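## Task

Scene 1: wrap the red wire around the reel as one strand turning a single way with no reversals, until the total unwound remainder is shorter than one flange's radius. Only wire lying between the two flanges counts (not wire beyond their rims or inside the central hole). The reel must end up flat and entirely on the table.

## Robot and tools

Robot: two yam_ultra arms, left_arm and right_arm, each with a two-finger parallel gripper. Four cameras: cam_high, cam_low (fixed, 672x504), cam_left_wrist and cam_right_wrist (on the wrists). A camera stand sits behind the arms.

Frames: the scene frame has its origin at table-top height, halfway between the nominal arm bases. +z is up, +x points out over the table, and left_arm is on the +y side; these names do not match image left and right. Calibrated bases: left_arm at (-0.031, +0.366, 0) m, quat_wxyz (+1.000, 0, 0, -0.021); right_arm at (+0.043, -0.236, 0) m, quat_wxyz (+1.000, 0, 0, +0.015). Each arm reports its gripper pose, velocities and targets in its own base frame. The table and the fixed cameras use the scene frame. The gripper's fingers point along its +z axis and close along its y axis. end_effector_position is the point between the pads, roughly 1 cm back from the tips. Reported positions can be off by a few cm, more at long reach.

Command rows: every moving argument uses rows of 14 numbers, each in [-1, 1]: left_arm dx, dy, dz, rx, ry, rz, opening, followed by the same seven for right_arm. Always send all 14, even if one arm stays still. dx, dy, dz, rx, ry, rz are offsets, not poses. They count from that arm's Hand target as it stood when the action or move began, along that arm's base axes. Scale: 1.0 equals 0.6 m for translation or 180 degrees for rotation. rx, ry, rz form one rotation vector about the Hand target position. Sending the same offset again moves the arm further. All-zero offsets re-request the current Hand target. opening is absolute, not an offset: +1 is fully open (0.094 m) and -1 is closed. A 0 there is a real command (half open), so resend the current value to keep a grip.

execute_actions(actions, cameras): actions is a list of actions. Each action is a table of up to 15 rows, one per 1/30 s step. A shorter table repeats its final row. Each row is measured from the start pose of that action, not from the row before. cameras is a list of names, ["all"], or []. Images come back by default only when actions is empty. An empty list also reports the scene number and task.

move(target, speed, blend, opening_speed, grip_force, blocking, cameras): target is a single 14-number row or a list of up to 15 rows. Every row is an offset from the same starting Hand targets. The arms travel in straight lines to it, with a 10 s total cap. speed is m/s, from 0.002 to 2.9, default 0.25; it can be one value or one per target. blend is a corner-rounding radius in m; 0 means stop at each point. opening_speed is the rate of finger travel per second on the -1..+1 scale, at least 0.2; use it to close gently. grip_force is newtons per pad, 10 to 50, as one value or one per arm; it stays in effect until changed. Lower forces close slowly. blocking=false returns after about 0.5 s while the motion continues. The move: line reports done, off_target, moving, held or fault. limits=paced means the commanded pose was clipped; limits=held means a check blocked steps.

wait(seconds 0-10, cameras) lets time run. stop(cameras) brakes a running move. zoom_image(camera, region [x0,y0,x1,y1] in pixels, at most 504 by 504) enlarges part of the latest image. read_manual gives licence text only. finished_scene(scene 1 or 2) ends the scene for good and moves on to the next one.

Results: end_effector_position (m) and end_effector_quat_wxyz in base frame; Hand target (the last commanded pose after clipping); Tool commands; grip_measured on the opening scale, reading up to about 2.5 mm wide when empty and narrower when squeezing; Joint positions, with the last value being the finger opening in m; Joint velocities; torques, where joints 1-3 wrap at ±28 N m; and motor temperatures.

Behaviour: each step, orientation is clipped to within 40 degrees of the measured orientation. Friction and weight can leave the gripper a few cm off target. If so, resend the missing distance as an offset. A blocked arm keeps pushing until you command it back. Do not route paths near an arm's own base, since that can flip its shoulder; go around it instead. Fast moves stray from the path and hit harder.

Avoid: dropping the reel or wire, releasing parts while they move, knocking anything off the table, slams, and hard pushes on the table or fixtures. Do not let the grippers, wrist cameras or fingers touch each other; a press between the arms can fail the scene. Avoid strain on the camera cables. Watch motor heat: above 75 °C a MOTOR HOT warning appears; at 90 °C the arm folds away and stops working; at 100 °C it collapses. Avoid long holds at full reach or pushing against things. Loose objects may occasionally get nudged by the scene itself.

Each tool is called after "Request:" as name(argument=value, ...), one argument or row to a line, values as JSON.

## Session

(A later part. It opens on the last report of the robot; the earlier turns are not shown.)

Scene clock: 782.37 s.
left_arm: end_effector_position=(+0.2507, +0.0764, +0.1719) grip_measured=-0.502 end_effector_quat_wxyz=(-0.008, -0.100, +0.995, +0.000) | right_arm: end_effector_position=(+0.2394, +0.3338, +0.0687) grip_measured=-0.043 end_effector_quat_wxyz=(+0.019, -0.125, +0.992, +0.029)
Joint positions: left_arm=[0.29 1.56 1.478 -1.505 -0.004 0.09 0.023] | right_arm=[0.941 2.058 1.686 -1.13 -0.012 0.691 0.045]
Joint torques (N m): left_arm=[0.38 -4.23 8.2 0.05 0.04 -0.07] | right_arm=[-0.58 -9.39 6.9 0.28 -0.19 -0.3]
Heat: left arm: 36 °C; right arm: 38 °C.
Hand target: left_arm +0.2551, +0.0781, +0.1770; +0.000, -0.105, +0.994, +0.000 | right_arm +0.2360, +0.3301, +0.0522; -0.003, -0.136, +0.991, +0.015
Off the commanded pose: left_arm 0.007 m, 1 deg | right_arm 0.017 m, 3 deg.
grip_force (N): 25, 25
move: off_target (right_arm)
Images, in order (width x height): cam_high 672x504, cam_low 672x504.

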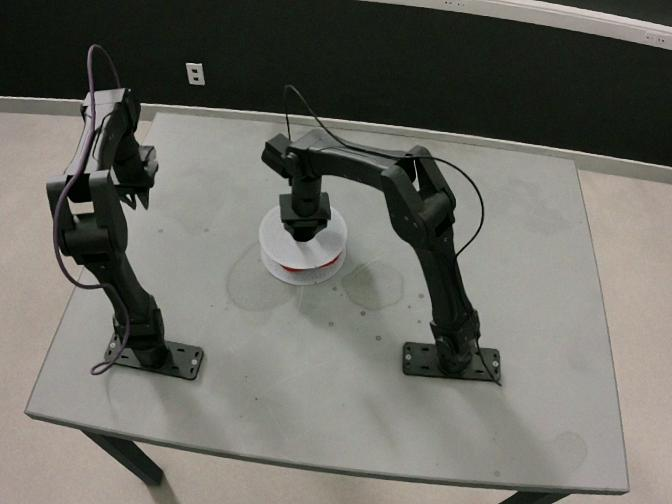

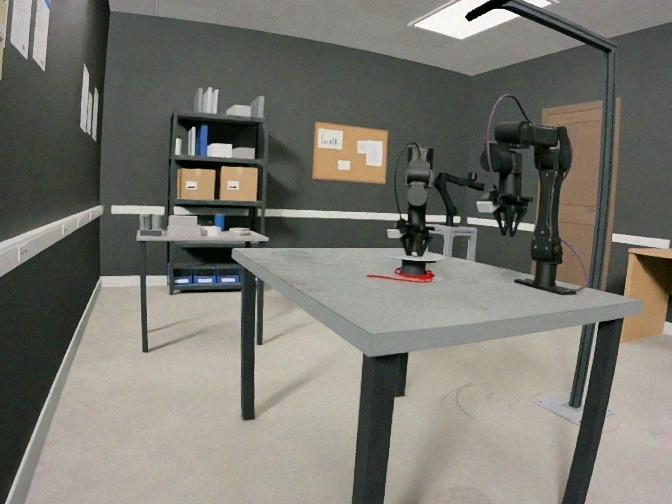

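Request:
move(
  target=[
    [0,0,0,0,0,0,-0.5,0,0,0,0,0,0.5,0.02],
  ],
  cameras=["cam_low","cam_high"],
  speed=0.2,
)

Request:
zoom_image(
  camera="cam_high",
  region=[200, 150, 420, 320],
)

Request:
zoom_image(
  camera="cam_low",
  region=[378, 225, 478, 310],
)

Scene clock: 788.53 s.
left_arm: end_effector_position=(+0.2507, +0.0764, +0.1719) grip_measured=-0.502 end_effector_quat_wxyz=(-0.008, -0.100, +0.995, +0.000) | right_arm: end_effector_position=(+0.2395, +0.3355, +0.0714) grip_measured=-0.012 end_effector_quat_wxyz=(-0.020, +0.789, -0.613, -0.011)
Joint positions: left_arm=[0.29 1.56 1.478 -1.505 -0.004 0.09 0.023] | right_arm=[0.939 2.09 1.747 -1.186 -0.021 -0.881 0.046]
Joint torques (N m): left_arm=[0.36 -4.22 8.2 0.05 0.04 -0.07] | right_arm=[0.09 -8.77 7.43 0.11 -0.02 -0.26]
Heat: left arm: 36 °C; right arm: 37 °C.
Hand target: left_arm +0.2551, +0.0781, +0.1770; +0.000, -0.105, +0.994, +0.000 | right_arm +0.2358, +0.3301, +0.0521; +0.014, +0.797, -0.604, -0.009
Off the commanded pose: left_arm 0.007 m, 1 deg | right_arm 0.020 m, 4 deg.
grip_force (N): 25, 25
move: off_target (right_arm)
Images, in order (width x height): cam_high 672x504, cam_low 672x504.

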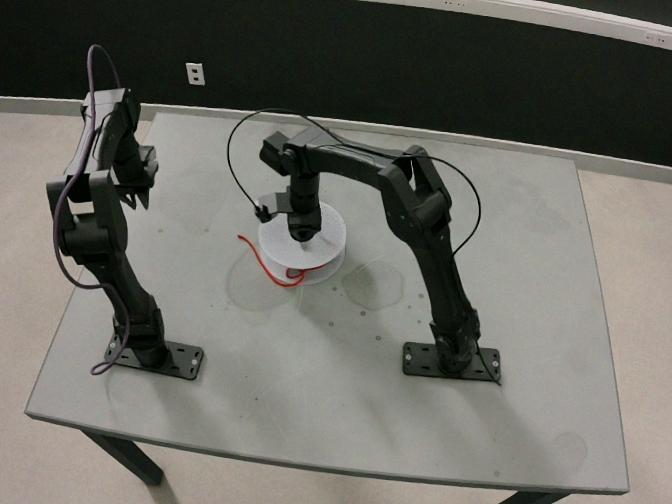

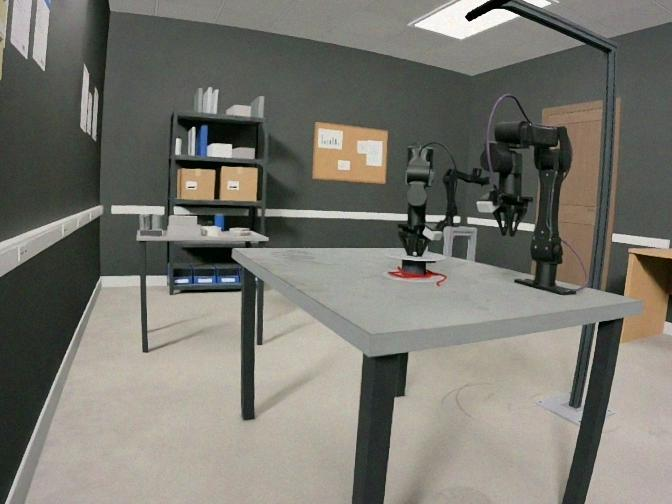

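Scaled by 2.291 from the camera's 672x504 image, which has a finer 960x720 frame.

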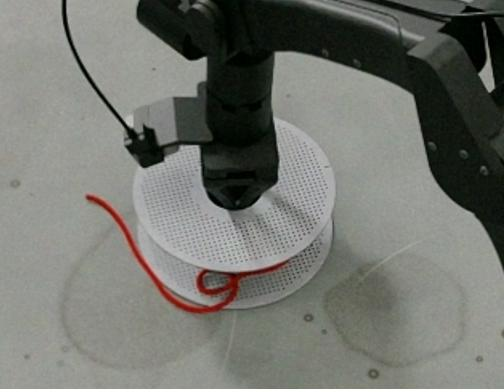

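Scaled by 5.040 from the camera's 672x504 image, which has a finer 960x720 frame.

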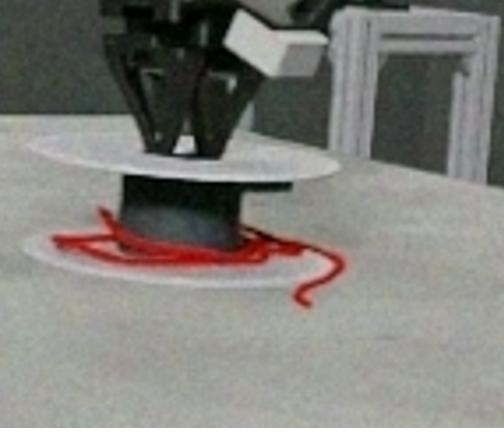

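Request:
move(
  target=[
    [0,0,0,0,0,0,-0.5,0,0,0,0,0,0,-0.8],
    [0,0,0,0,0,0,-0.5,0,0,0,0,0,-0.45,-0.8],
    [0.115,-0.2,0,0,0,0.33,-0.5,0,0,0,0,0,-0.9,-0.8],
  ],
  speed=[0.6,0.6,0.4],
)

Request:
move(
  target=[0,-0.03,0,0,0,0,-0.5,0,0,0,0,0,0,0.02],
  opening_speed=0.3,
  cameras=["cam_left_wrist"],
)

Request:
zoom_image(
  camera="cam_left_wrist",
  region=[250, 250, 672, 504],
)

Scene clock: 799.03 s.
left_arm: end_effector_position=(+0.3224, -0.0414, +0.1735) grip_measured=-0.502 end_effector_quat_wxyz=(-0.002, -0.582, +0.813, -0.003) | right_arm: end_effector_position=(+0.2374, +0.3340, +0.0441) grip_measured=-0.798 end_effector_quat_wxyz=(-0.005, +0.471, +0.882, +0.011)
Joint positions: left_arm=[-0.127 1.79 1.74 -1.52 0.007 -1.37 0.023] | right_arm=[0.945 2.118 1.68 -1.112 -0.012 1.926 0.009]
Joint torques (N m): left_arm=[-0.38 -5.74 8.27 -0.05 -0.08 -0.12] | right_arm=[0.55 -15.58 5.72 0.2 0.16 0.11]
Heat: left arm: 36 °C; right arm: 36 °C.
Hand target: left_arm +0.3241, -0.0419, +0.1771; +0.000, -0.584, +0.812, +0.000 | right_arm +0.2359, +0.3302, +0.0522; +0.006, +0.472, +0.881, +0.015
Off the commanded pose: left_arm 0.004 m, 0 deg | right_arm 0.009 m, 1 deg.
grip_force (N): 25, 25
move: done

Scene clock: 801.97 s.
left_arm: end_effector_position=(+0.3225, -0.0598, +0.1735) grip_measured=-0.502 end_effector_quat_wxyz=(-0.002, -0.582, +0.813, -0.003) | right_arm: end_effector_position=(+0.2395, +0.3349, +0.0656) grip_measured=-0.087 end_effector_quat_wxyz=(+0.002, +0.473, +0.881, +0.035)
Joint positions: left_arm=[-0.182 1.801 1.754 -1.523 0.007 -1.425 0.023] | right_arm=[0.945 2.062 1.68 -1.118 -0.006 1.93 0.043]
Joint torques (N m): left_arm=[-0.27 -5.86 8.27 -0.06 -0.09 -0.08] | right_arm=[0.55 -10.67 5.78 0.36 0.12 0.03]
Heat: left arm: 36 °C; right arm: 36 °C.
Hand target: left_arm +0.3242, -0.0598, +0.1772; +0.000, -0.584, +0.812, +0.000 | right_arm +0.2359, +0.3301, +0.0521; +0.007, +0.472, +0.881, +0.015
Off the commanded pose: left_arm 0.004 m, 1 deg | right_arm 0.015 m, 2 deg.
grip_force (N): 25, 25
move: off_target (right_arm)
Images, in order (width x height): cam_left_wrist 672x504.

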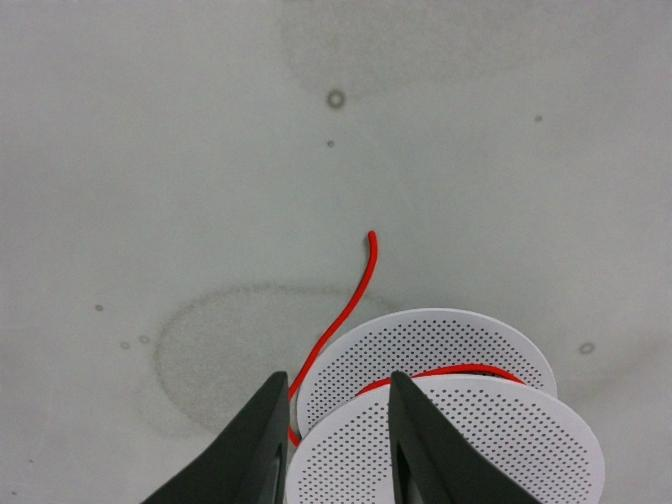

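Scaled by 1.194 from the camera's 672x504 image, which has a finer 960x720 frame.

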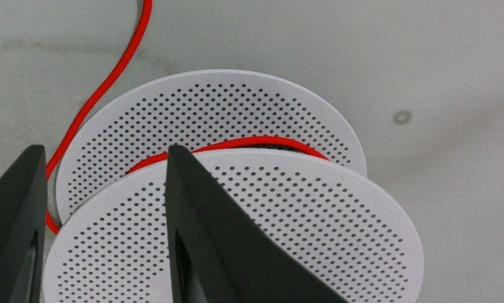

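Request:
move(
  target=[0.01,-0.079,-0.19,0,0,-0.153,-0.5,0,0,0,0,0,0,0.02],
  speed=0.2,
  cameras=["cam_left_wrist"],
)

Scene clock: 806.13 s.
left_arm: end_effector_position=(+0.3287, -0.1065, +0.0660) grip_measured=-0.502 end_effector_quat_wxyz=(-0.004, -0.379, +0.925, -0.002) | right_arm: end_effector_position=(+0.2395, +0.3349, +0.0656) grip_measured=-0.087 end_effector_quat_wxyz=(+0.002, +0.473, +0.881, +0.035)
Joint positions: left_arm=[-0.312 1.879 1.425 -1.12 0.007 -1.091 0.023] | right_arm=[0.945 2.062 1.68 -1.118 -0.006 1.93 0.043]
Joint torques (N m): left_arm=[-0.39 -6.8 5.22 0.23 -0.08 0.07] | right_arm=[0.65 -10.55 5.82 0.36 0.12 0.04]
Heat: left arm: 36 °C; right arm: 36 °C.
Hand target: left_arm +0.3301, -0.1073, +0.0631; +0.000, -0.374, +0.927, +0.000 | right_arm +0.2359, +0.3301, +0.0521; +0.007, +0.472, +0.881, +0.015
Off the commanded pose: left_arm 0.003 m, 1 deg | right_arm 0.015 m, 2 deg.
grip_force (N): 25, 25
move: off_target (right_arm)
Images, in order (width x height): cam_left_wrist 672x504.

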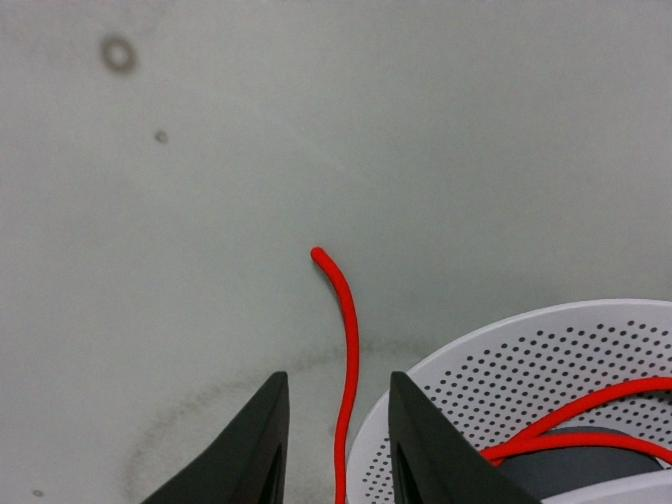

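Request:
move(
  target=[
    [0.003,-0.003,-0.05,0,0,0,-0.5,0,0,0,0,0,0,0.02],
    [0.003,-0.003,-0.09,0,0,0,-0.5,0,0,0,0,0,0,0.02],
    [0.003,-0.003,-0.09,0,0,0,-1,0,0,0,0,0,0,0.02],
    [0.003,0.06,-0.04,0,0,0.05,-1,0,0,0,0,0,0,0.02],
  ],
  speed=0.08,
  cameras=["cam_left_wrist","cam_low","cam_high"],
)

Request:
zoom_image(
  camera="cam_high",
  region=[200, 150, 420, 320],
)

Request:
zoom_image(
  camera="cam_low",
  region=[378, 225, 478, 310],
)

Scene clock: 812.40 s.
left_arm: end_effector_position=(+0.3267, -0.0751, +0.0243) grip_measured=-0.935 end_effector_quat_wxyz=(-0.018, -0.439, +0.898, +0.005) | right_arm: end_effector_position=(+0.2395, +0.3349, +0.0656) grip_measured=-0.087 end_effector_quat_wxyz=(+0.002, +0.473, +0.881, +0.035)
Joint positions: left_arm=[-0.221 1.916 1.3 -0.99 0.015 -1.13 0.003] | right_arm=[0.945 2.062 1.68 -1.118 -0.006 1.93 0.043]
Joint torques (N m): left_arm=[0.55 -9.78 6.69 -0.1 -0.17 -0.09] | right_arm=[0.58 -10.71 5.85 0.37 0.14 0.04]
Heat: left arm: 36 °C; right arm: 35 °C.
Hand target: left_arm +0.3319, -0.0712, +0.0390; +0.000, -0.446, +0.895, +0.000 | right_arm +0.2359, +0.3301, +0.0521; +0.007, +0.472, +0.881, +0.015
Off the commanded pose: left_arm 0.016 m, 2 deg | right_arm 0.015 m, 2 deg.
grip_force (N): 25, 25
move: off_target (left_arm, right_arm)
Images, in order (width x height): cam_high 672x504, cam_low 672x504, cam_left_wrist 672x504.

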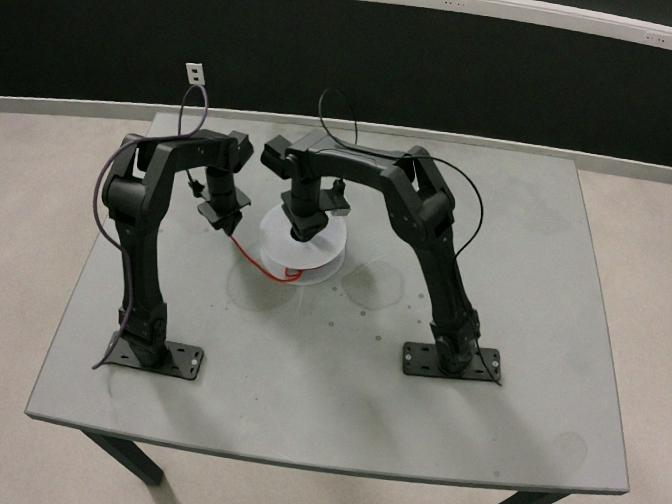

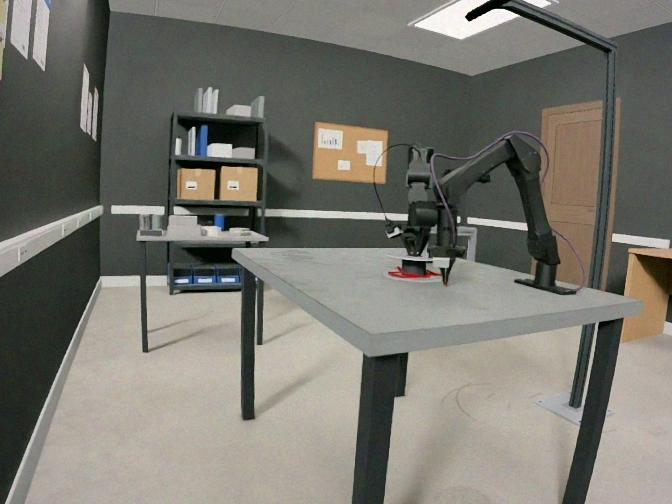

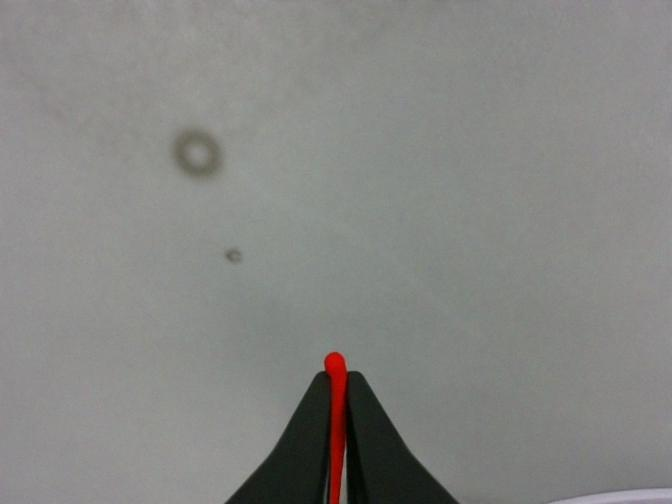

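Scaled by 2.291 from the camera's 672x504 image, which has a finer 960x720 frame.

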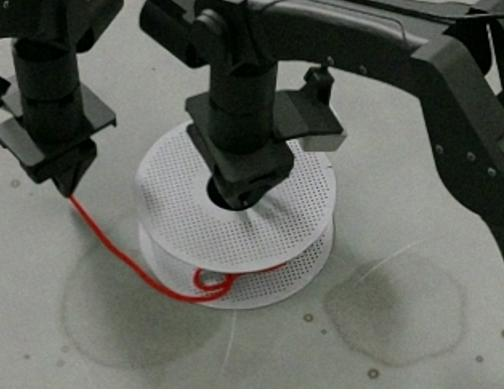

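Scaled by 5.040 from the camera's 672x504 image, which has a finer 960x720 frame.

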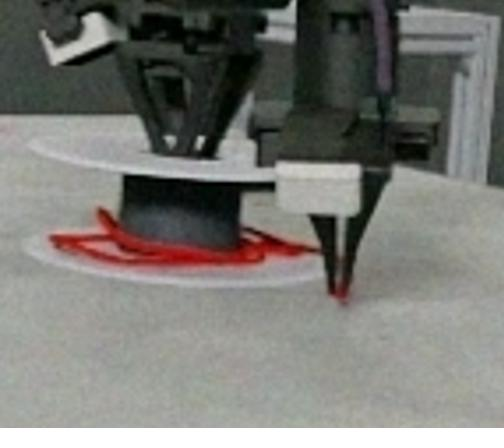

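Request:
move(
  target=[0.02,0.1,0,0,0,0,-1,0,0,0,0,0,0,0.02],
  speed=0.06,
  cameras=["cam_low","cam_high"],
)

Request:
zoom_image(
  camera="cam_high",
  region=[180, 150, 380, 310],
)

Request:
zoom_image(
  camera="cam_low",
  region=[378, 225, 478, 310],
)

Scene clock: 815.10 s.
left_arm: end_effector_position=(+0.3365, -0.0150, +0.0268) grip_measured=-0.935 end_effector_quat_wxyz=(-0.017, -0.447, +0.894, +0.002) | right_arm: end_effector_position=(+0.2395, +0.3349, +0.0656) grip_measured=-0.087 end_effector_quat_wxyz=(+0.002, +0.473, +0.881, +0.035)
Joint positions: left_arm=[-0.04 1.916 1.311 -0.998 0.013 -0.967 0.003] | right_arm=[0.945 2.062 1.68 -1.118 -0.006 1.93 0.043]
Joint torques (N m): left_arm=[0.2 -8.58 7.87 -0.08 -0.15 0.04] | right_arm=[0.57 -10.73 5.89 0.37 0.14 0.05]
Heat: left arm: 36 °C; right arm: 35 °C.
Hand target: left_arm +0.3438, -0.0113, +0.0390; +0.000, -0.446, +0.895, +0.000 | right_arm +0.2359, +0.3301, +0.0521; +0.007, +0.472, +0.881, +0.015
Off the commanded pose: left_arm 0.015 m, 2 deg | right_arm 0.015 m, 2 deg.
grip_force (N): 25, 25
move: off_target (left_arm, right_arm)
Images, in order (width x height): cam_high 672x504, cam_low 672x504.

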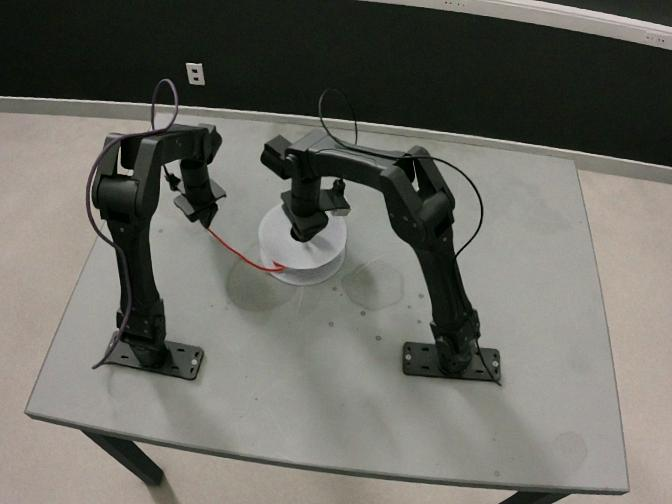

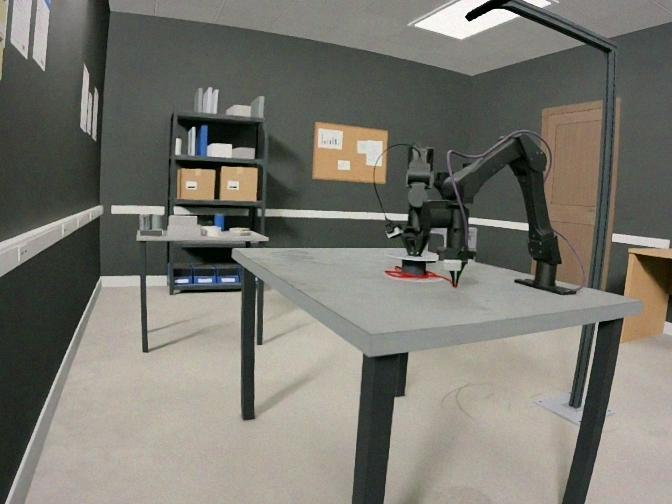

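Scaled by 2.520 from the camera's 672x504 image, which has a finer 960x720 frame.

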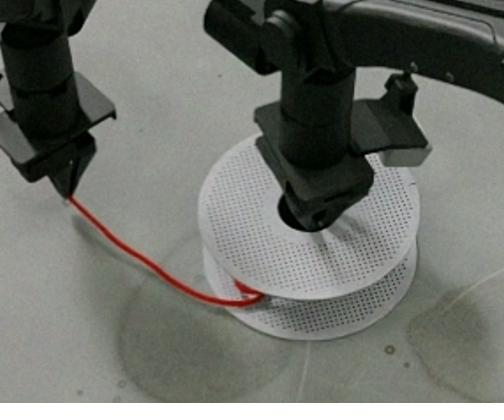

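Scaled by 5.040 from the camera's 672x504 image, which has a finer 960x720 frame.

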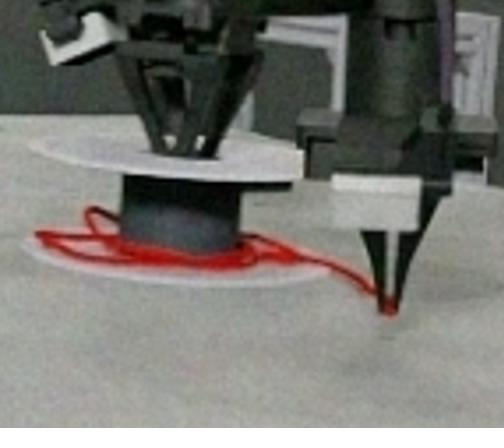

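Request:
move(
  target=[0.02,0.1,0.02,0,0,0,-1,0,0,0,0,0,0,0.02],
  speed=0.06,
  cameras=["cam_low","cam_high"],
)

Request:
zoom_image(
  camera="cam_high",
  region=[180, 150, 380, 310],
)

Request:
zoom_image(
  camera="cam_low",
  region=[378, 225, 478, 310],
)

Scene clock: 817.93 s.
left_arm: end_effector_position=(+0.3513, +0.0439, +0.0480) grip_measured=-0.935 end_effector_quat_wxyz=(-0.004, -0.447, +0.895, -0.005) | right_arm: end_effector_position=(+0.2395, +0.3349, +0.0656) grip_measured=-0.087 end_effector_quat_wxyz=(+0.002, +0.473, +0.881, +0.035)
Joint positions: left_arm=[0.128 1.928 1.417 -1.065 0.013 -0.798 0.003] | right_arm=[0.945 2.062 1.68 -1.118 -0.006 1.93 0.043]
Joint torques (N m): left_arm=[0.5 -6.72 8.28 -0.02 -0.13 0.08] | right_arm=[0.59 -10.66 5.79 0.37 0.11 0.06]
Heat: left arm: 36 °C; right arm: 35 °C.
Hand target: left_arm +0.3560, +0.0488, +0.0512; +0.000, -0.446, +0.895, +0.000 | right_arm +0.2359, +0.3301, +0.0521; +0.007, +0.472, +0.881, +0.015
Off the commanded pose: left_arm 0.007 m, 1 deg | right_arm 0.015 m, 2 deg.
grip_force (N): 25, 25
move: off_target (right_arm)
Images, in order (width x height): cam_high 672x504, cam_low 672x504.

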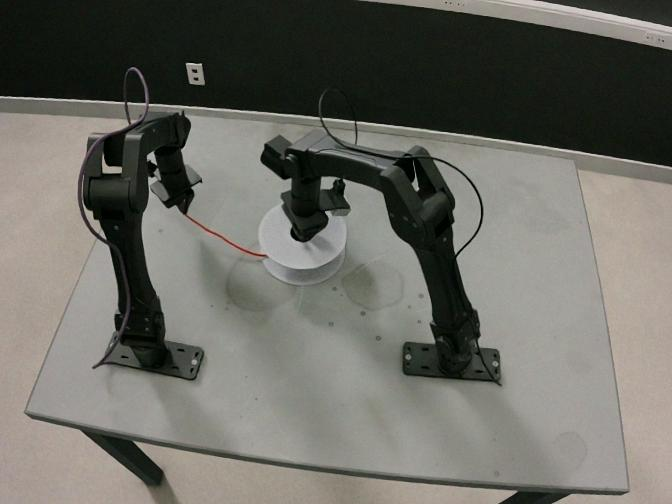

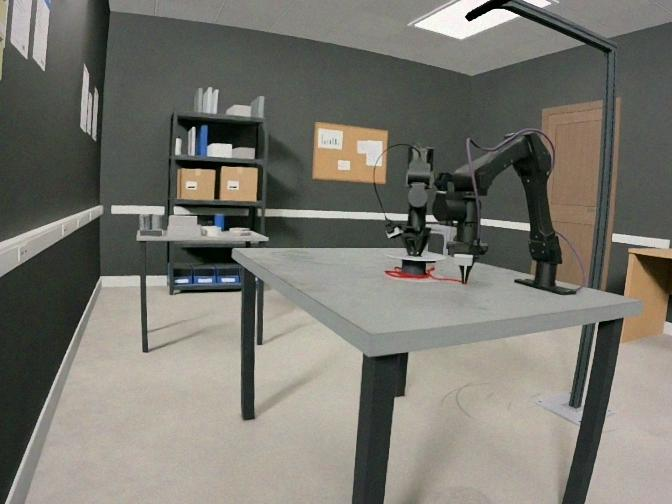

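Scaled by 2.520 from the camera's 672x504 image, which has a finer 960x720 frame.

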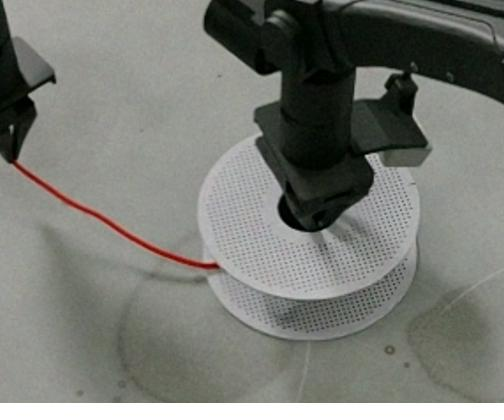

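Scaled by 5.040 from the camera's 672x504 image, which has a finer 960x720 frame.

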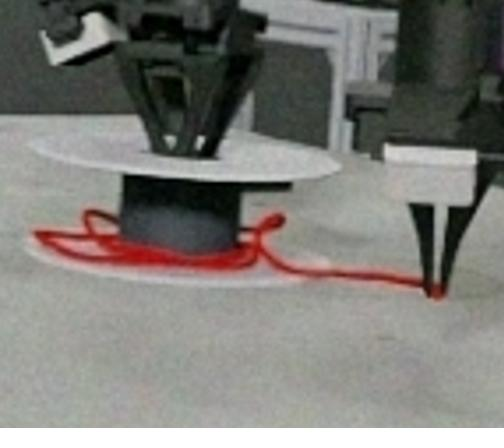

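Request:
move(
  target=[0.015,0.07,-0.01,0,0,0,-1,0,0,0,0,0,0,0.02],
  speed=0.05,
  cameras=["cam_low"],
)

Request:
zoom_image(
  camera="cam_low",
  region=[378, 245, 478, 295],
)

Scene clock: 820.47 s.
left_arm: end_effector_position=(+0.3599, +0.0841, +0.0420) grip_measured=-0.935 end_effector_quat_wxyz=(-0.006, -0.446, +0.895, -0.005) | right_arm: end_effector_position=(+0.2395, +0.3349, +0.0656) grip_measured=-0.087 end_effector_quat_wxyz=(+0.002, +0.473, +0.881, +0.035)
Joint positions: left_arm=[0.233 1.996 1.489 -1.073 0.013 -0.691 0.003] | right_arm=[0.945 2.062 1.68 -1.118 -0.006 1.93 0.043]
Joint torques (N m): left_arm=[0.69 -7.19 8.31 0.04 -0.15 0.08] | right_arm=[0.59 -10.82 5.82 0.37 0.12 0.06]
Heat: left arm: 36 °C; right arm: 35 °C.
Hand target: left_arm +0.3649, +0.0907, +0.0451; +0.000, -0.446, +0.895, +0.000 | right_arm +0.2359, +0.3301, +0.0521; +0.007, +0.472, +0.881, +0.015
Off the commanded pose: left_arm 0.009 m, 1 deg | right_arm 0.015 m, 2 deg.
grip_force (N): 25, 25
move: off_target (right_arm)
Images, in order (width x height): cam_low 672x504.

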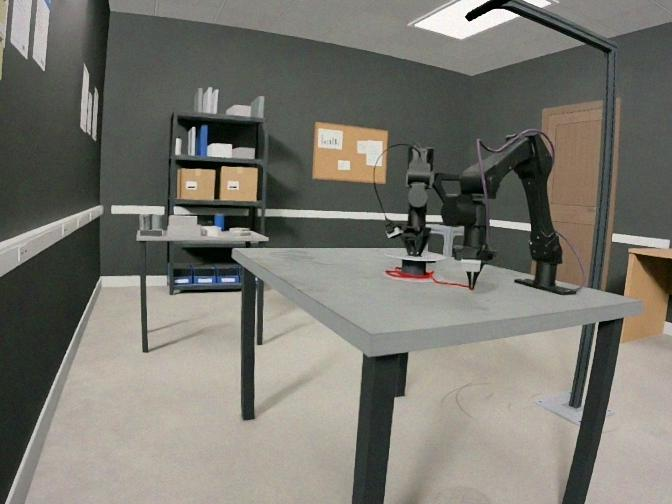

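Scaled by 5.040 from the camera's 672x504 image, which has a finer 960x720 frame.

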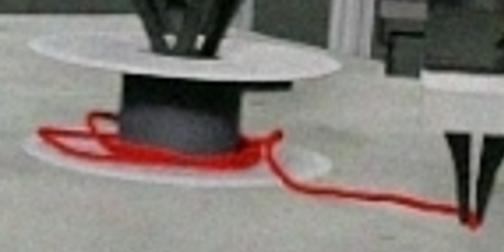

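Request:
move(
  target=[
    [0,-0.02,-0.055,0,0,0,-1,0,0,0,0,0,0,0.02],
    [0,-0.02,-0.055,0,0,0,-0.5,0,0,0,0,0,0,0.02],
    [0,-0.02,0.225,0,0,0,-0.5,0,0,0,0,0,0,0.02],
    [-0.05,-0.301,0.225,-0.1645,0.0324,0.121,-0.5,0,0,0,0,0,0,0.02],
  ],
  speed=[0.08,0.1,0.2,0.25],
  cameras=["cam_left_wrist"],
)

Request:
zoom_image(
  camera="cam_left_wrist",
  region=[180, 120, 540, 390],
)

Scene clock: 827.57 s.
left_arm: end_effector_position=(+0.3361, -0.0868, +0.1695) grip_measured=-0.502 end_effector_quat_wxyz=(-0.169, -0.593, +0.764, -0.190) | right_arm: end_effector_position=(+0.2395, +0.3349, +0.0656) grip_measured=-0.087 end_effector_quat_wxyz=(+0.002, +0.473, +0.881, +0.035)
Joint positions: left_arm=[0.002 1.855 1.712 -1.468 0.514 -1.306 0.023] | right_arm=[0.945 2.062 1.68 -1.118 -0.006 1.93 0.043]
Joint torques (N m): left_arm=[-0.34 -9.7 5.05 0.16 0.4 -0.14] | right_arm=[0.57 -10.69 5.83 0.37 0.13 0.07]
Heat: left arm: 37 °C; right arm: 35 °C.
Hand target: left_arm +0.3349, -0.0898, +0.1801; -0.158, -0.590, +0.765, -0.205 | right_arm +0.2359, +0.3301, +0.0521; +0.007, +0.472, +0.881, +0.015
Off the commanded pose: left_arm 0.011 m, 2 deg | right_arm 0.015 m, 2 deg.
grip_force (N): 25, 25
move: off_target (left_arm, right_arm)
Images, in order (width x height): cam_left_wrist 672x504.

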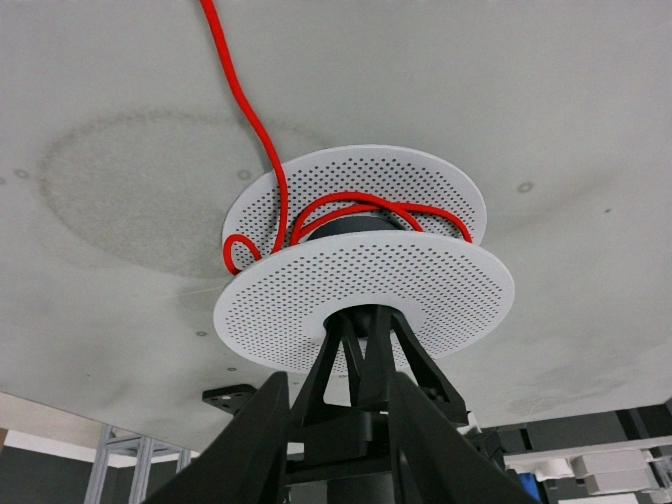

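Scaled by 1.400 from the camera's 672x504 image, which has a finer 960x720 frame.

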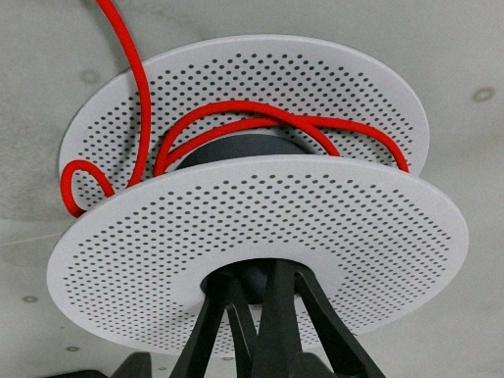

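Request:
zoom_image(
  camera="cam_high",
  region=[230, 190, 380, 300],
)

Request:
execute_actions(
  actions=[],
  cameras=["cam_high"],
)

Request:
zoom_image(
  camera="cam_high",
  region=[230, 190, 380, 300],
)

This scene's latest camera images include none from cam_high. They are from: cam_left_wrist. cam_high's image comes with the result of a call that names it in "cameras".

Scene clock: 828.83 s.
left_arm: end_effector_position=(+0.3362, -0.0868, +0.1695) grip_measured=-0.502 end_effector_quat_wxyz=(-0.169, -0.593, +0.764, -0.190) | right_arm: end_effector_position=(+0.2395, +0.3349, +0.0656) grip_measured=-0.087 end_effector_quat_wxyz=(+0.002, +0.473, +0.881, +0.035)
Joint positions: left_arm=[0.002 1.855 1.712 -1.467 0.514 -1.307 0.023] | right_arm=[0.945 2.062 1.68 -1.118 -0.006 1.93 0.043]
Joint velocities: within noise
Joint torques (N m): left_arm=[-0.32 -9.7 5.04 0.16 0.42 -0.07] | right_arm=[0.58 -10.73 5.82 0.37 0.13 0.07]
Motor temperatures (°C): left_arm=[27 37 34 23 23 24 25] | right_arm=[23 35 28 26 22 24 25]
Heat: left arm: 37 °C; right arm: 35 °C.
Hand target: left_arm +0.3349, -0.0898, +0.1801; -0.158, -0.590, +0.765, -0.205 | right_arm +0.2359, +0.3301, +0.0521; +0.007, +0.472, +0.881, +0.015
Tool commands: left_gripper/opening=-0.5 right_gripper/opening=+0.02
Off the commanded pose: left_arm 0.011 m, 2 deg | right_arm 0.015 m, 2 deg.
grip_force (N): 25, 25
Images, in order (width x height): cam_high 672x504.

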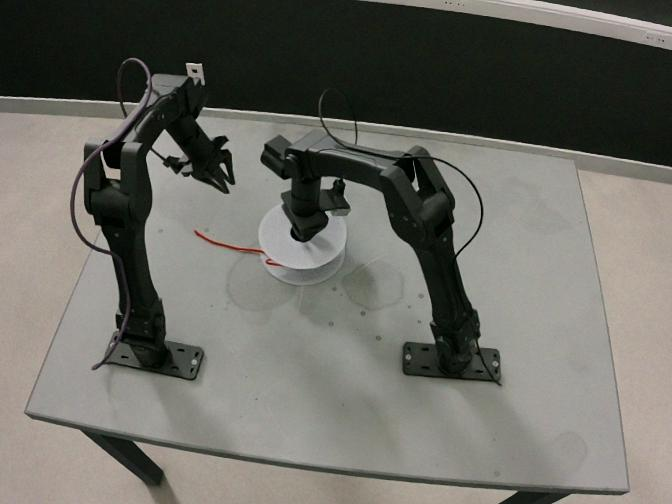

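Scaled by 3.360 from the camera's 672x504 image, which has a finer 960x720 frame.

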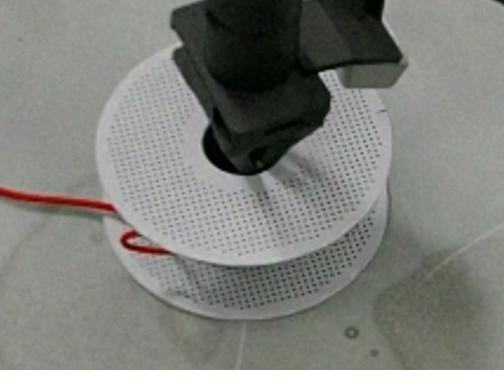

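Request:
move(
  target=[-0.16,-0.01,-0.04,0,0,0.08,-0.5,0,0,0,0,0,0,0.02],
  speed=0.2,
  cameras=["cam_left_wrist"],
)

Request:
zoom_image(
  camera="cam_left_wrist",
  region=[300, 120, 660, 390],
)

Scene clock: 834.53 s.
left_arm: end_effector_position=(+0.2394, -0.0945, +0.1546) grip_measured=-0.502 end_effector_quat_wxyz=(+0.137, +0.682, -0.684, +0.218) | right_arm: end_effector_position=(+0.2395, +0.3349, +0.0656) grip_measured=-0.087 end_effector_quat_wxyz=(+0.002, +0.473, +0.881, +0.035)
Joint positions: left_arm=[-0.036 1.331 1.112 -1.205 0.502 -1.642 0.023] | right_arm=[0.945 2.062 1.68 -1.118 -0.006 1.93 0.043]
Joint torques (N m): left_arm=[-0.66 -4.34 5.37 0.5 0.26 -0.03] | right_arm=[0.59 -10.73 5.79 0.35 0.12 0.06]
Heat: left arm: 37 °C; right arm: 35 °C.
Hand target: left_arm +0.2388, -0.0959, +0.1561; +0.131, +0.681, -0.685, +0.223 | right_arm +0.2359, +0.3301, +0.0521; +0.007, +0.472, +0.881, +0.015
Off the commanded pose: left_arm 0.002 m, 1 deg | right_arm 0.015 m, 2 deg.
grip_force (N): 25, 25
move: off_target (right_arm)
Images, in order (width x height): cam_left_wrist 672x504.

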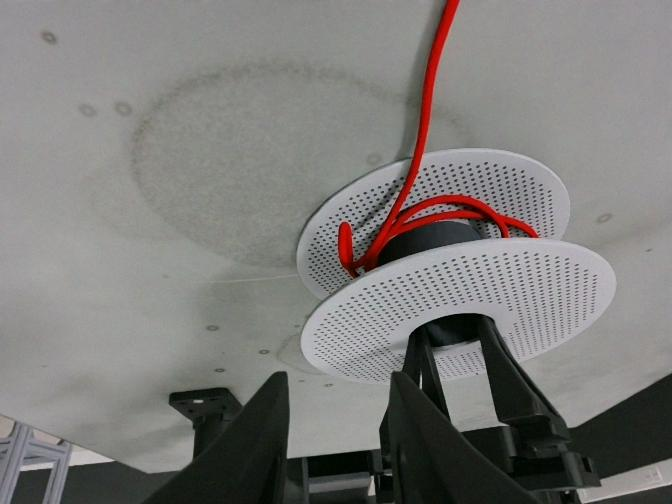

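Scaled by 1.400 from the camera's 672x504 image, which has a finer 960x720 frame.

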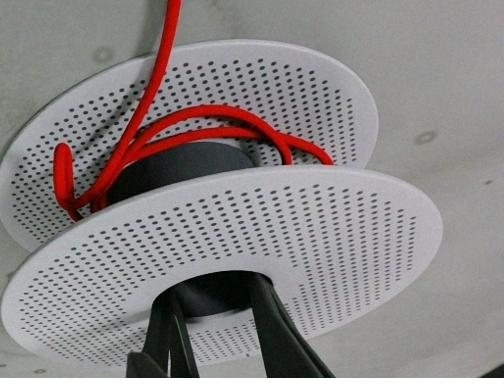

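Request:
move(
  target=[0.107,0.015,-0.16,0.164,0.028,-0.052,-0.5,0,0,0,0,0,0,0.02],
  speed=0.2,
  cameras=["cam_left_wrist"],
)

Scene clock: 845.60 s.
left_arm: end_effector_position=(+0.2934, -0.0851, +0.0559) grip_measured=-0.502 end_effector_quat_wxyz=(-0.014, -0.642, +0.767, +0.006) | right_arm: end_effector_position=(+0.2395, +0.3349, +0.0656) grip_measured=-0.087 end_effector_quat_wxyz=(+0.002, +0.473, +0.881, +0.035)
Joint positions: left_arm=[-0.276 1.763 1.236 -1.07 0.016 -1.67 0.023] | right_arm=[0.945 2.062 1.68 -1.118 -0.006 1.93 0.043]
Joint torques (N m): left_arm=[-0.44 -5.71 8.02 0.15 -0.17 -0.08] | right_arm=[0.54 -10.66 5.82 0.36 0.14 0.08]
Heat: left arm: 36 °C; right arm: 35 °C.
Hand target: left_arm +0.3031, -0.0868, +0.0601; +0.000, -0.643, +0.766, +0.000 | right_arm +0.2359, +0.3301, +0.0521; +0.007, +0.472, +0.881, +0.015
Off the commanded pose: left_arm 0.011 m, 2 deg | right_arm 0.015 m, 2 deg.
grip_force (N): 25, 25
move: off_target (left_arm, right_arm)
Images, in order (width x height): cam_left_wrist 672x504.

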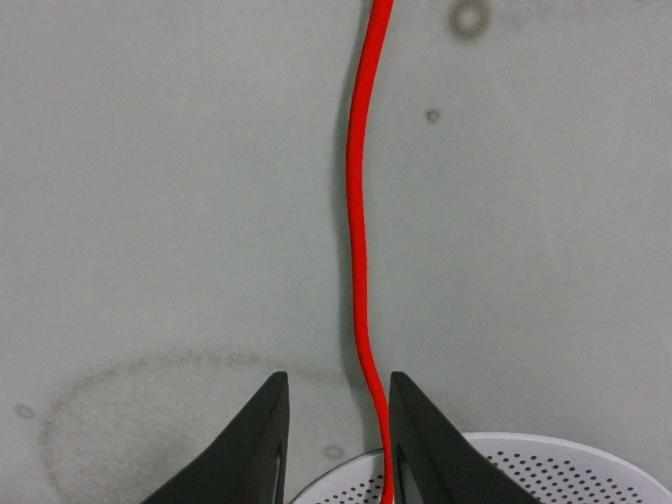

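Request:
move(
  target=[
    [0.014,-0.002,-0.05,0,0,0,-0.5,0,0,0,0,0,0,0.02],
    [0.014,-0.002,-0.085,0,0,0,-0.5,0,0,0,0,0,0,0.02],
    [0.014,-0.002,-0.085,0,0,0,-1,0,0,0,0,0,0,0.02],
    [0.014,0.2,-0.02,0,0,0,-1,0,0,0,0,0,0,0.02],
  ],
  speed=[0.1,0.1,0.1,0.06],
  cameras=["cam_left_wrist","cam_high","cam_low"],
)

Request:
zoom_image(
  camera="cam_high",
  region=[180, 150, 380, 310],
)

Request:
zoom_image(
  camera="cam_low",
  region=[378, 245, 478, 295],
)

Scene clock: 852.70 s.
left_arm: end_effector_position=(+0.3041, +0.0264, +0.0324) grip_measured=-0.937 end_effector_quat_wxyz=(-0.024, -0.643, +0.765, +0.004) | right_arm: end_effector_position=(+0.2395, +0.3349, +0.0656) grip_measured=-0.087 end_effector_quat_wxyz=(+0.002, +0.473, +0.881, +0.035)
Joint positions: left_arm=[0.095 1.808 1.192 -1 0.021 -1.301 0.003] | right_arm=[0.945 2.062 1.68 -1.118 -0.006 1.93 0.043]
Joint torques (N m): left_arm=[0.68 -8.79 7.86 -0.07 -0.2 0.08] | right_arm=[0.58 -10.73 5.86 0.37 0.11 0.07]
Heat: left arm: 36 °C; right arm: 35 °C.
Hand target: left_arm +0.3116, +0.0332, +0.0482; +0.000, -0.643, +0.766, -0.001 | right_arm +0.2359, +0.3301, +0.0521; +0.007, +0.472, +0.881, +0.015
Off the commanded pose: left_arm 0.019 m, 3 deg | right_arm 0.015 m, 2 deg.
grip_force (N): 25, 25
move: off_target (left_arm, right_arm)
Images, in order (width x height): cam_high 672x504, cam_low 672x504, cam_left_wrist 672x504.

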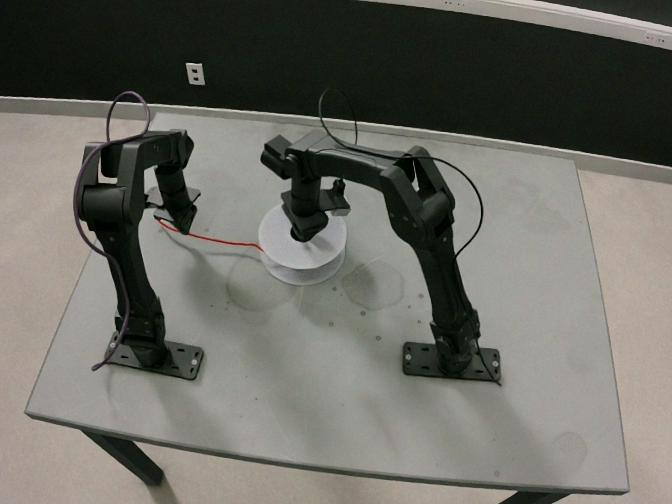

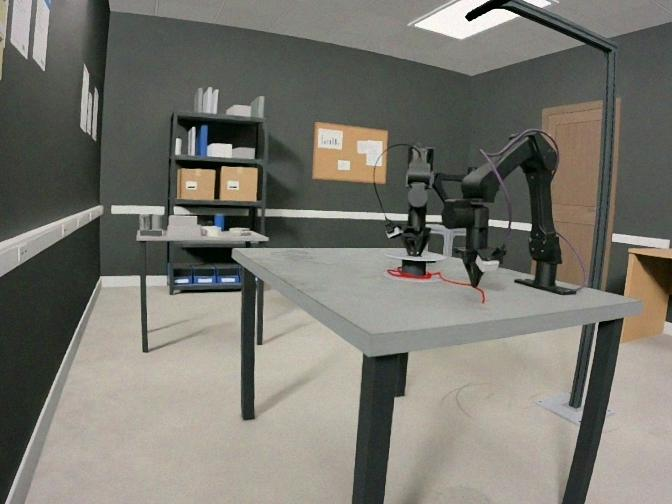

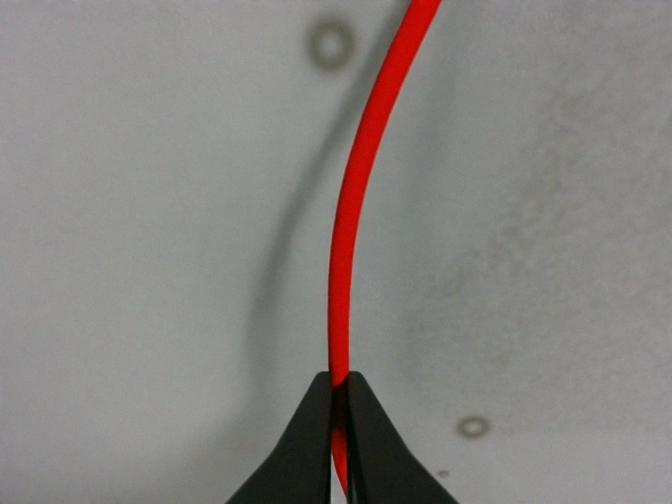

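Scaled by 2.520 from the camera's 672x504 image, which has a finer 960x720 frame.

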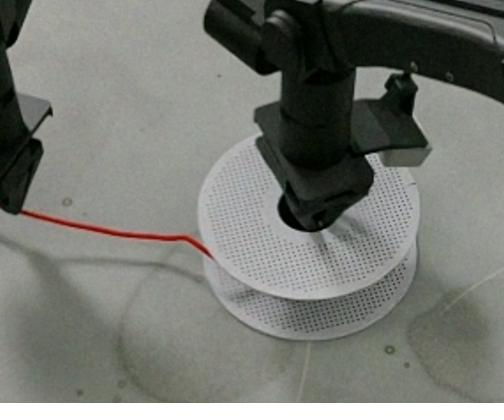

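Scaled by 5.040 from the camera's 672x504 image, which has a finer 960x720 frame.

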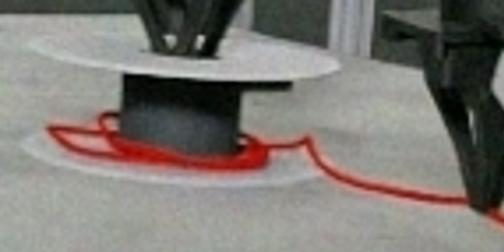

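Request:
move(
  target=[
    [0,0,-0.045,0,0,0,-1,0,0,0,0,0,0,-0.8],
    [0,0,-0.045,0,0,0,-0.5,0,0.005,0.12,0,0,0,-0.8],
    [0.04,0.1,0.18,0,0,-0.1,-0.5,0,0.005,0.2,0,0,0.0,-0.8],
    [0.04,0.1,0.18,0,0,-0.1,-0.5,0,-0.7,0.26,0,0,0.15,-0.8],
  ],
  speed=[0.08,0.1,0.2,0.3],
  cameras=["cam_left_wrist","cam_high"],
)

Scene clock: 863.23 s.
left_arm: end_effector_position=(+0.3341, +0.0898, +0.1522) grip_measured=-0.502 end_effector_quat_wxyz=(-0.004, -0.517, +0.856, -0.005) | right_arm: end_effector_position=(+0.2347, -0.0903, +0.2052) grip_measured=-0.798 end_effector_quat_wxyz=(+0.030, +0.256, +0.966, +0.006)
Joint positions: left_arm=[0.266 1.867 1.753 -1.461 0.011 -0.822 0.023] | right_arm=[-0.385 1.479 1.536 -1.569 -0.02 0.133 0.009]
Joint torques (N m): left_arm=[0.28 -6.61 8.1 -0.03 -0.11 0.07] | right_arm=[-0.58 -5.33 8.92 0.19 -0.17 -0.11]
Heat: left arm: 37 °C; right arm: 35 °C.
Hand target: left_arm +0.3355, +0.0931, +0.1562; +0.000, -0.516, +0.857, -0.001 | right_arm +0.2359, -0.0899, +0.2082; +0.003, +0.254, +0.967, +0.016
Off the commanded pose: left_arm 0.005 m, 1 deg | right_arm 0.003 m, 3 deg.
joint sent to its limit (right arm) — joint 4 (wrist pitch), lower limit. The joint targets are off in orientation, not in position.
grip_force (N): 25, 25
move: off_target (right_arm)
Images, in order (width x height): cam_high 672x504, cam_left_wrist 672x504.

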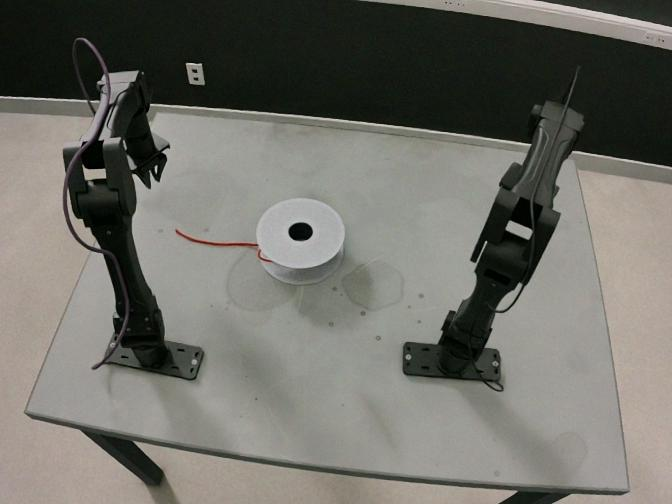

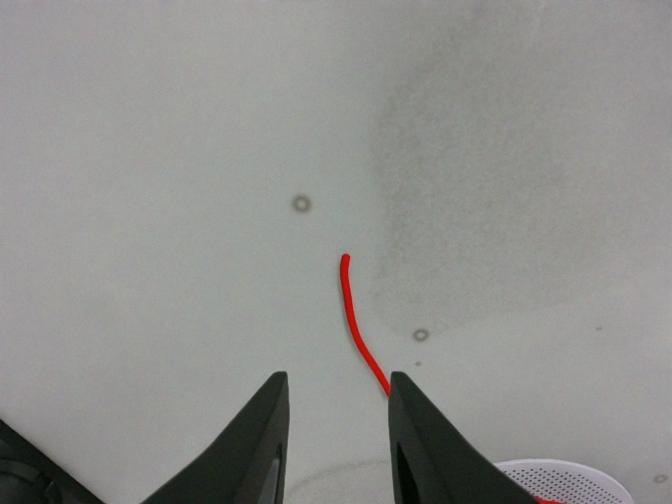

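Request:
zoom_image(
  camera="cam_high",
  region=[170, 180, 360, 300],
)

Scaled by 2.653 from the camera's 672x504 image, which has a finer 960x720 frame.

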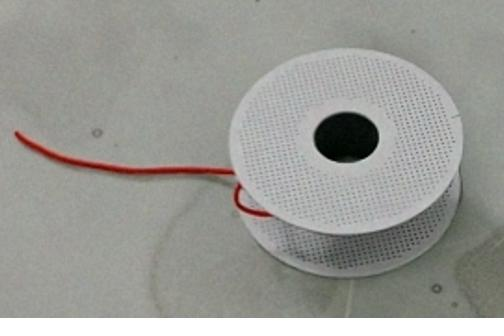

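Request:
move(
  target=[-0.161,-0.315,0.02,-0.168,-0.002,0.1495,-0.5,0,0,0,0,0,0,-0.8],
  speed=0.2,
  cameras=["cam_left_wrist"],
)

Request:
zoom_image(
  camera="cam_left_wrist",
  region=[280, 120, 600, 360],
)

Scene clock: 870.67 s.
left_arm: end_effector_position=(+0.2401, -0.0924, +0.1644) grip_measured=-0.502 end_effector_quat_wxyz=(+0.134, +0.684, -0.684, +0.213) | right_arm: end_effector_position=(+0.2347, -0.0903, +0.2052) grip_measured=-0.798 end_effector_quat_wxyz=(+0.030, +0.256, +0.966, +0.006)
Joint positions: left_arm=[-0.035 1.338 1.161 -1.252 0.491 -1.641 0.023] | right_arm=[-0.385 1.479 1.536 -1.569 -0.02 0.132 0.009]
Joint torques (N m): left_arm=[-0.72 -4.75 5.35 0.52 0.39 -0.04] | right_arm=[-0.55 -5.39 8.94 0.18 -0.18 -0.11]
Heat: left arm: 36 °C; right arm: 35 °C.
Hand target: left_arm +0.2389, -0.0958, +0.1681; +0.131, +0.681, -0.685, +0.224 | right_arm +0.2359, -0.0899, +0.2082; +0.003, +0.254, +0.967, +0.016
Off the commanded pose: left_arm 0.005 m, 1 deg | right_arm 0.003 m, 3 deg.
joint sent to its limit (right arm) — joint 4 (wrist pitch), lower limit. The joint targets are off in orientation, not in position.
grip_force (N): 25, 25
move: off_target (right_arm)
Images, in order (width x height): cam_left_wrist 672x504.

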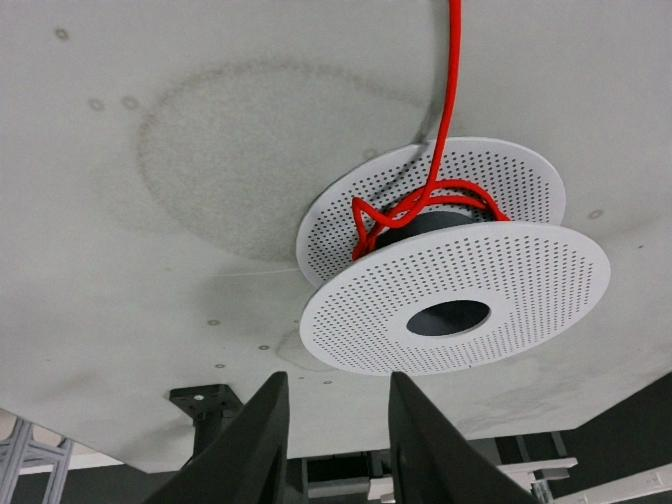

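Scaled by 1.575 from the camera's 672x504 image, which has a finer 960x720 frame.

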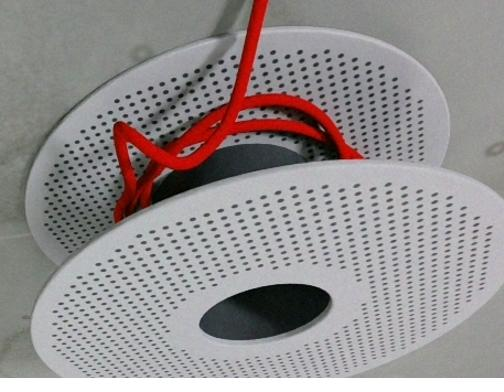

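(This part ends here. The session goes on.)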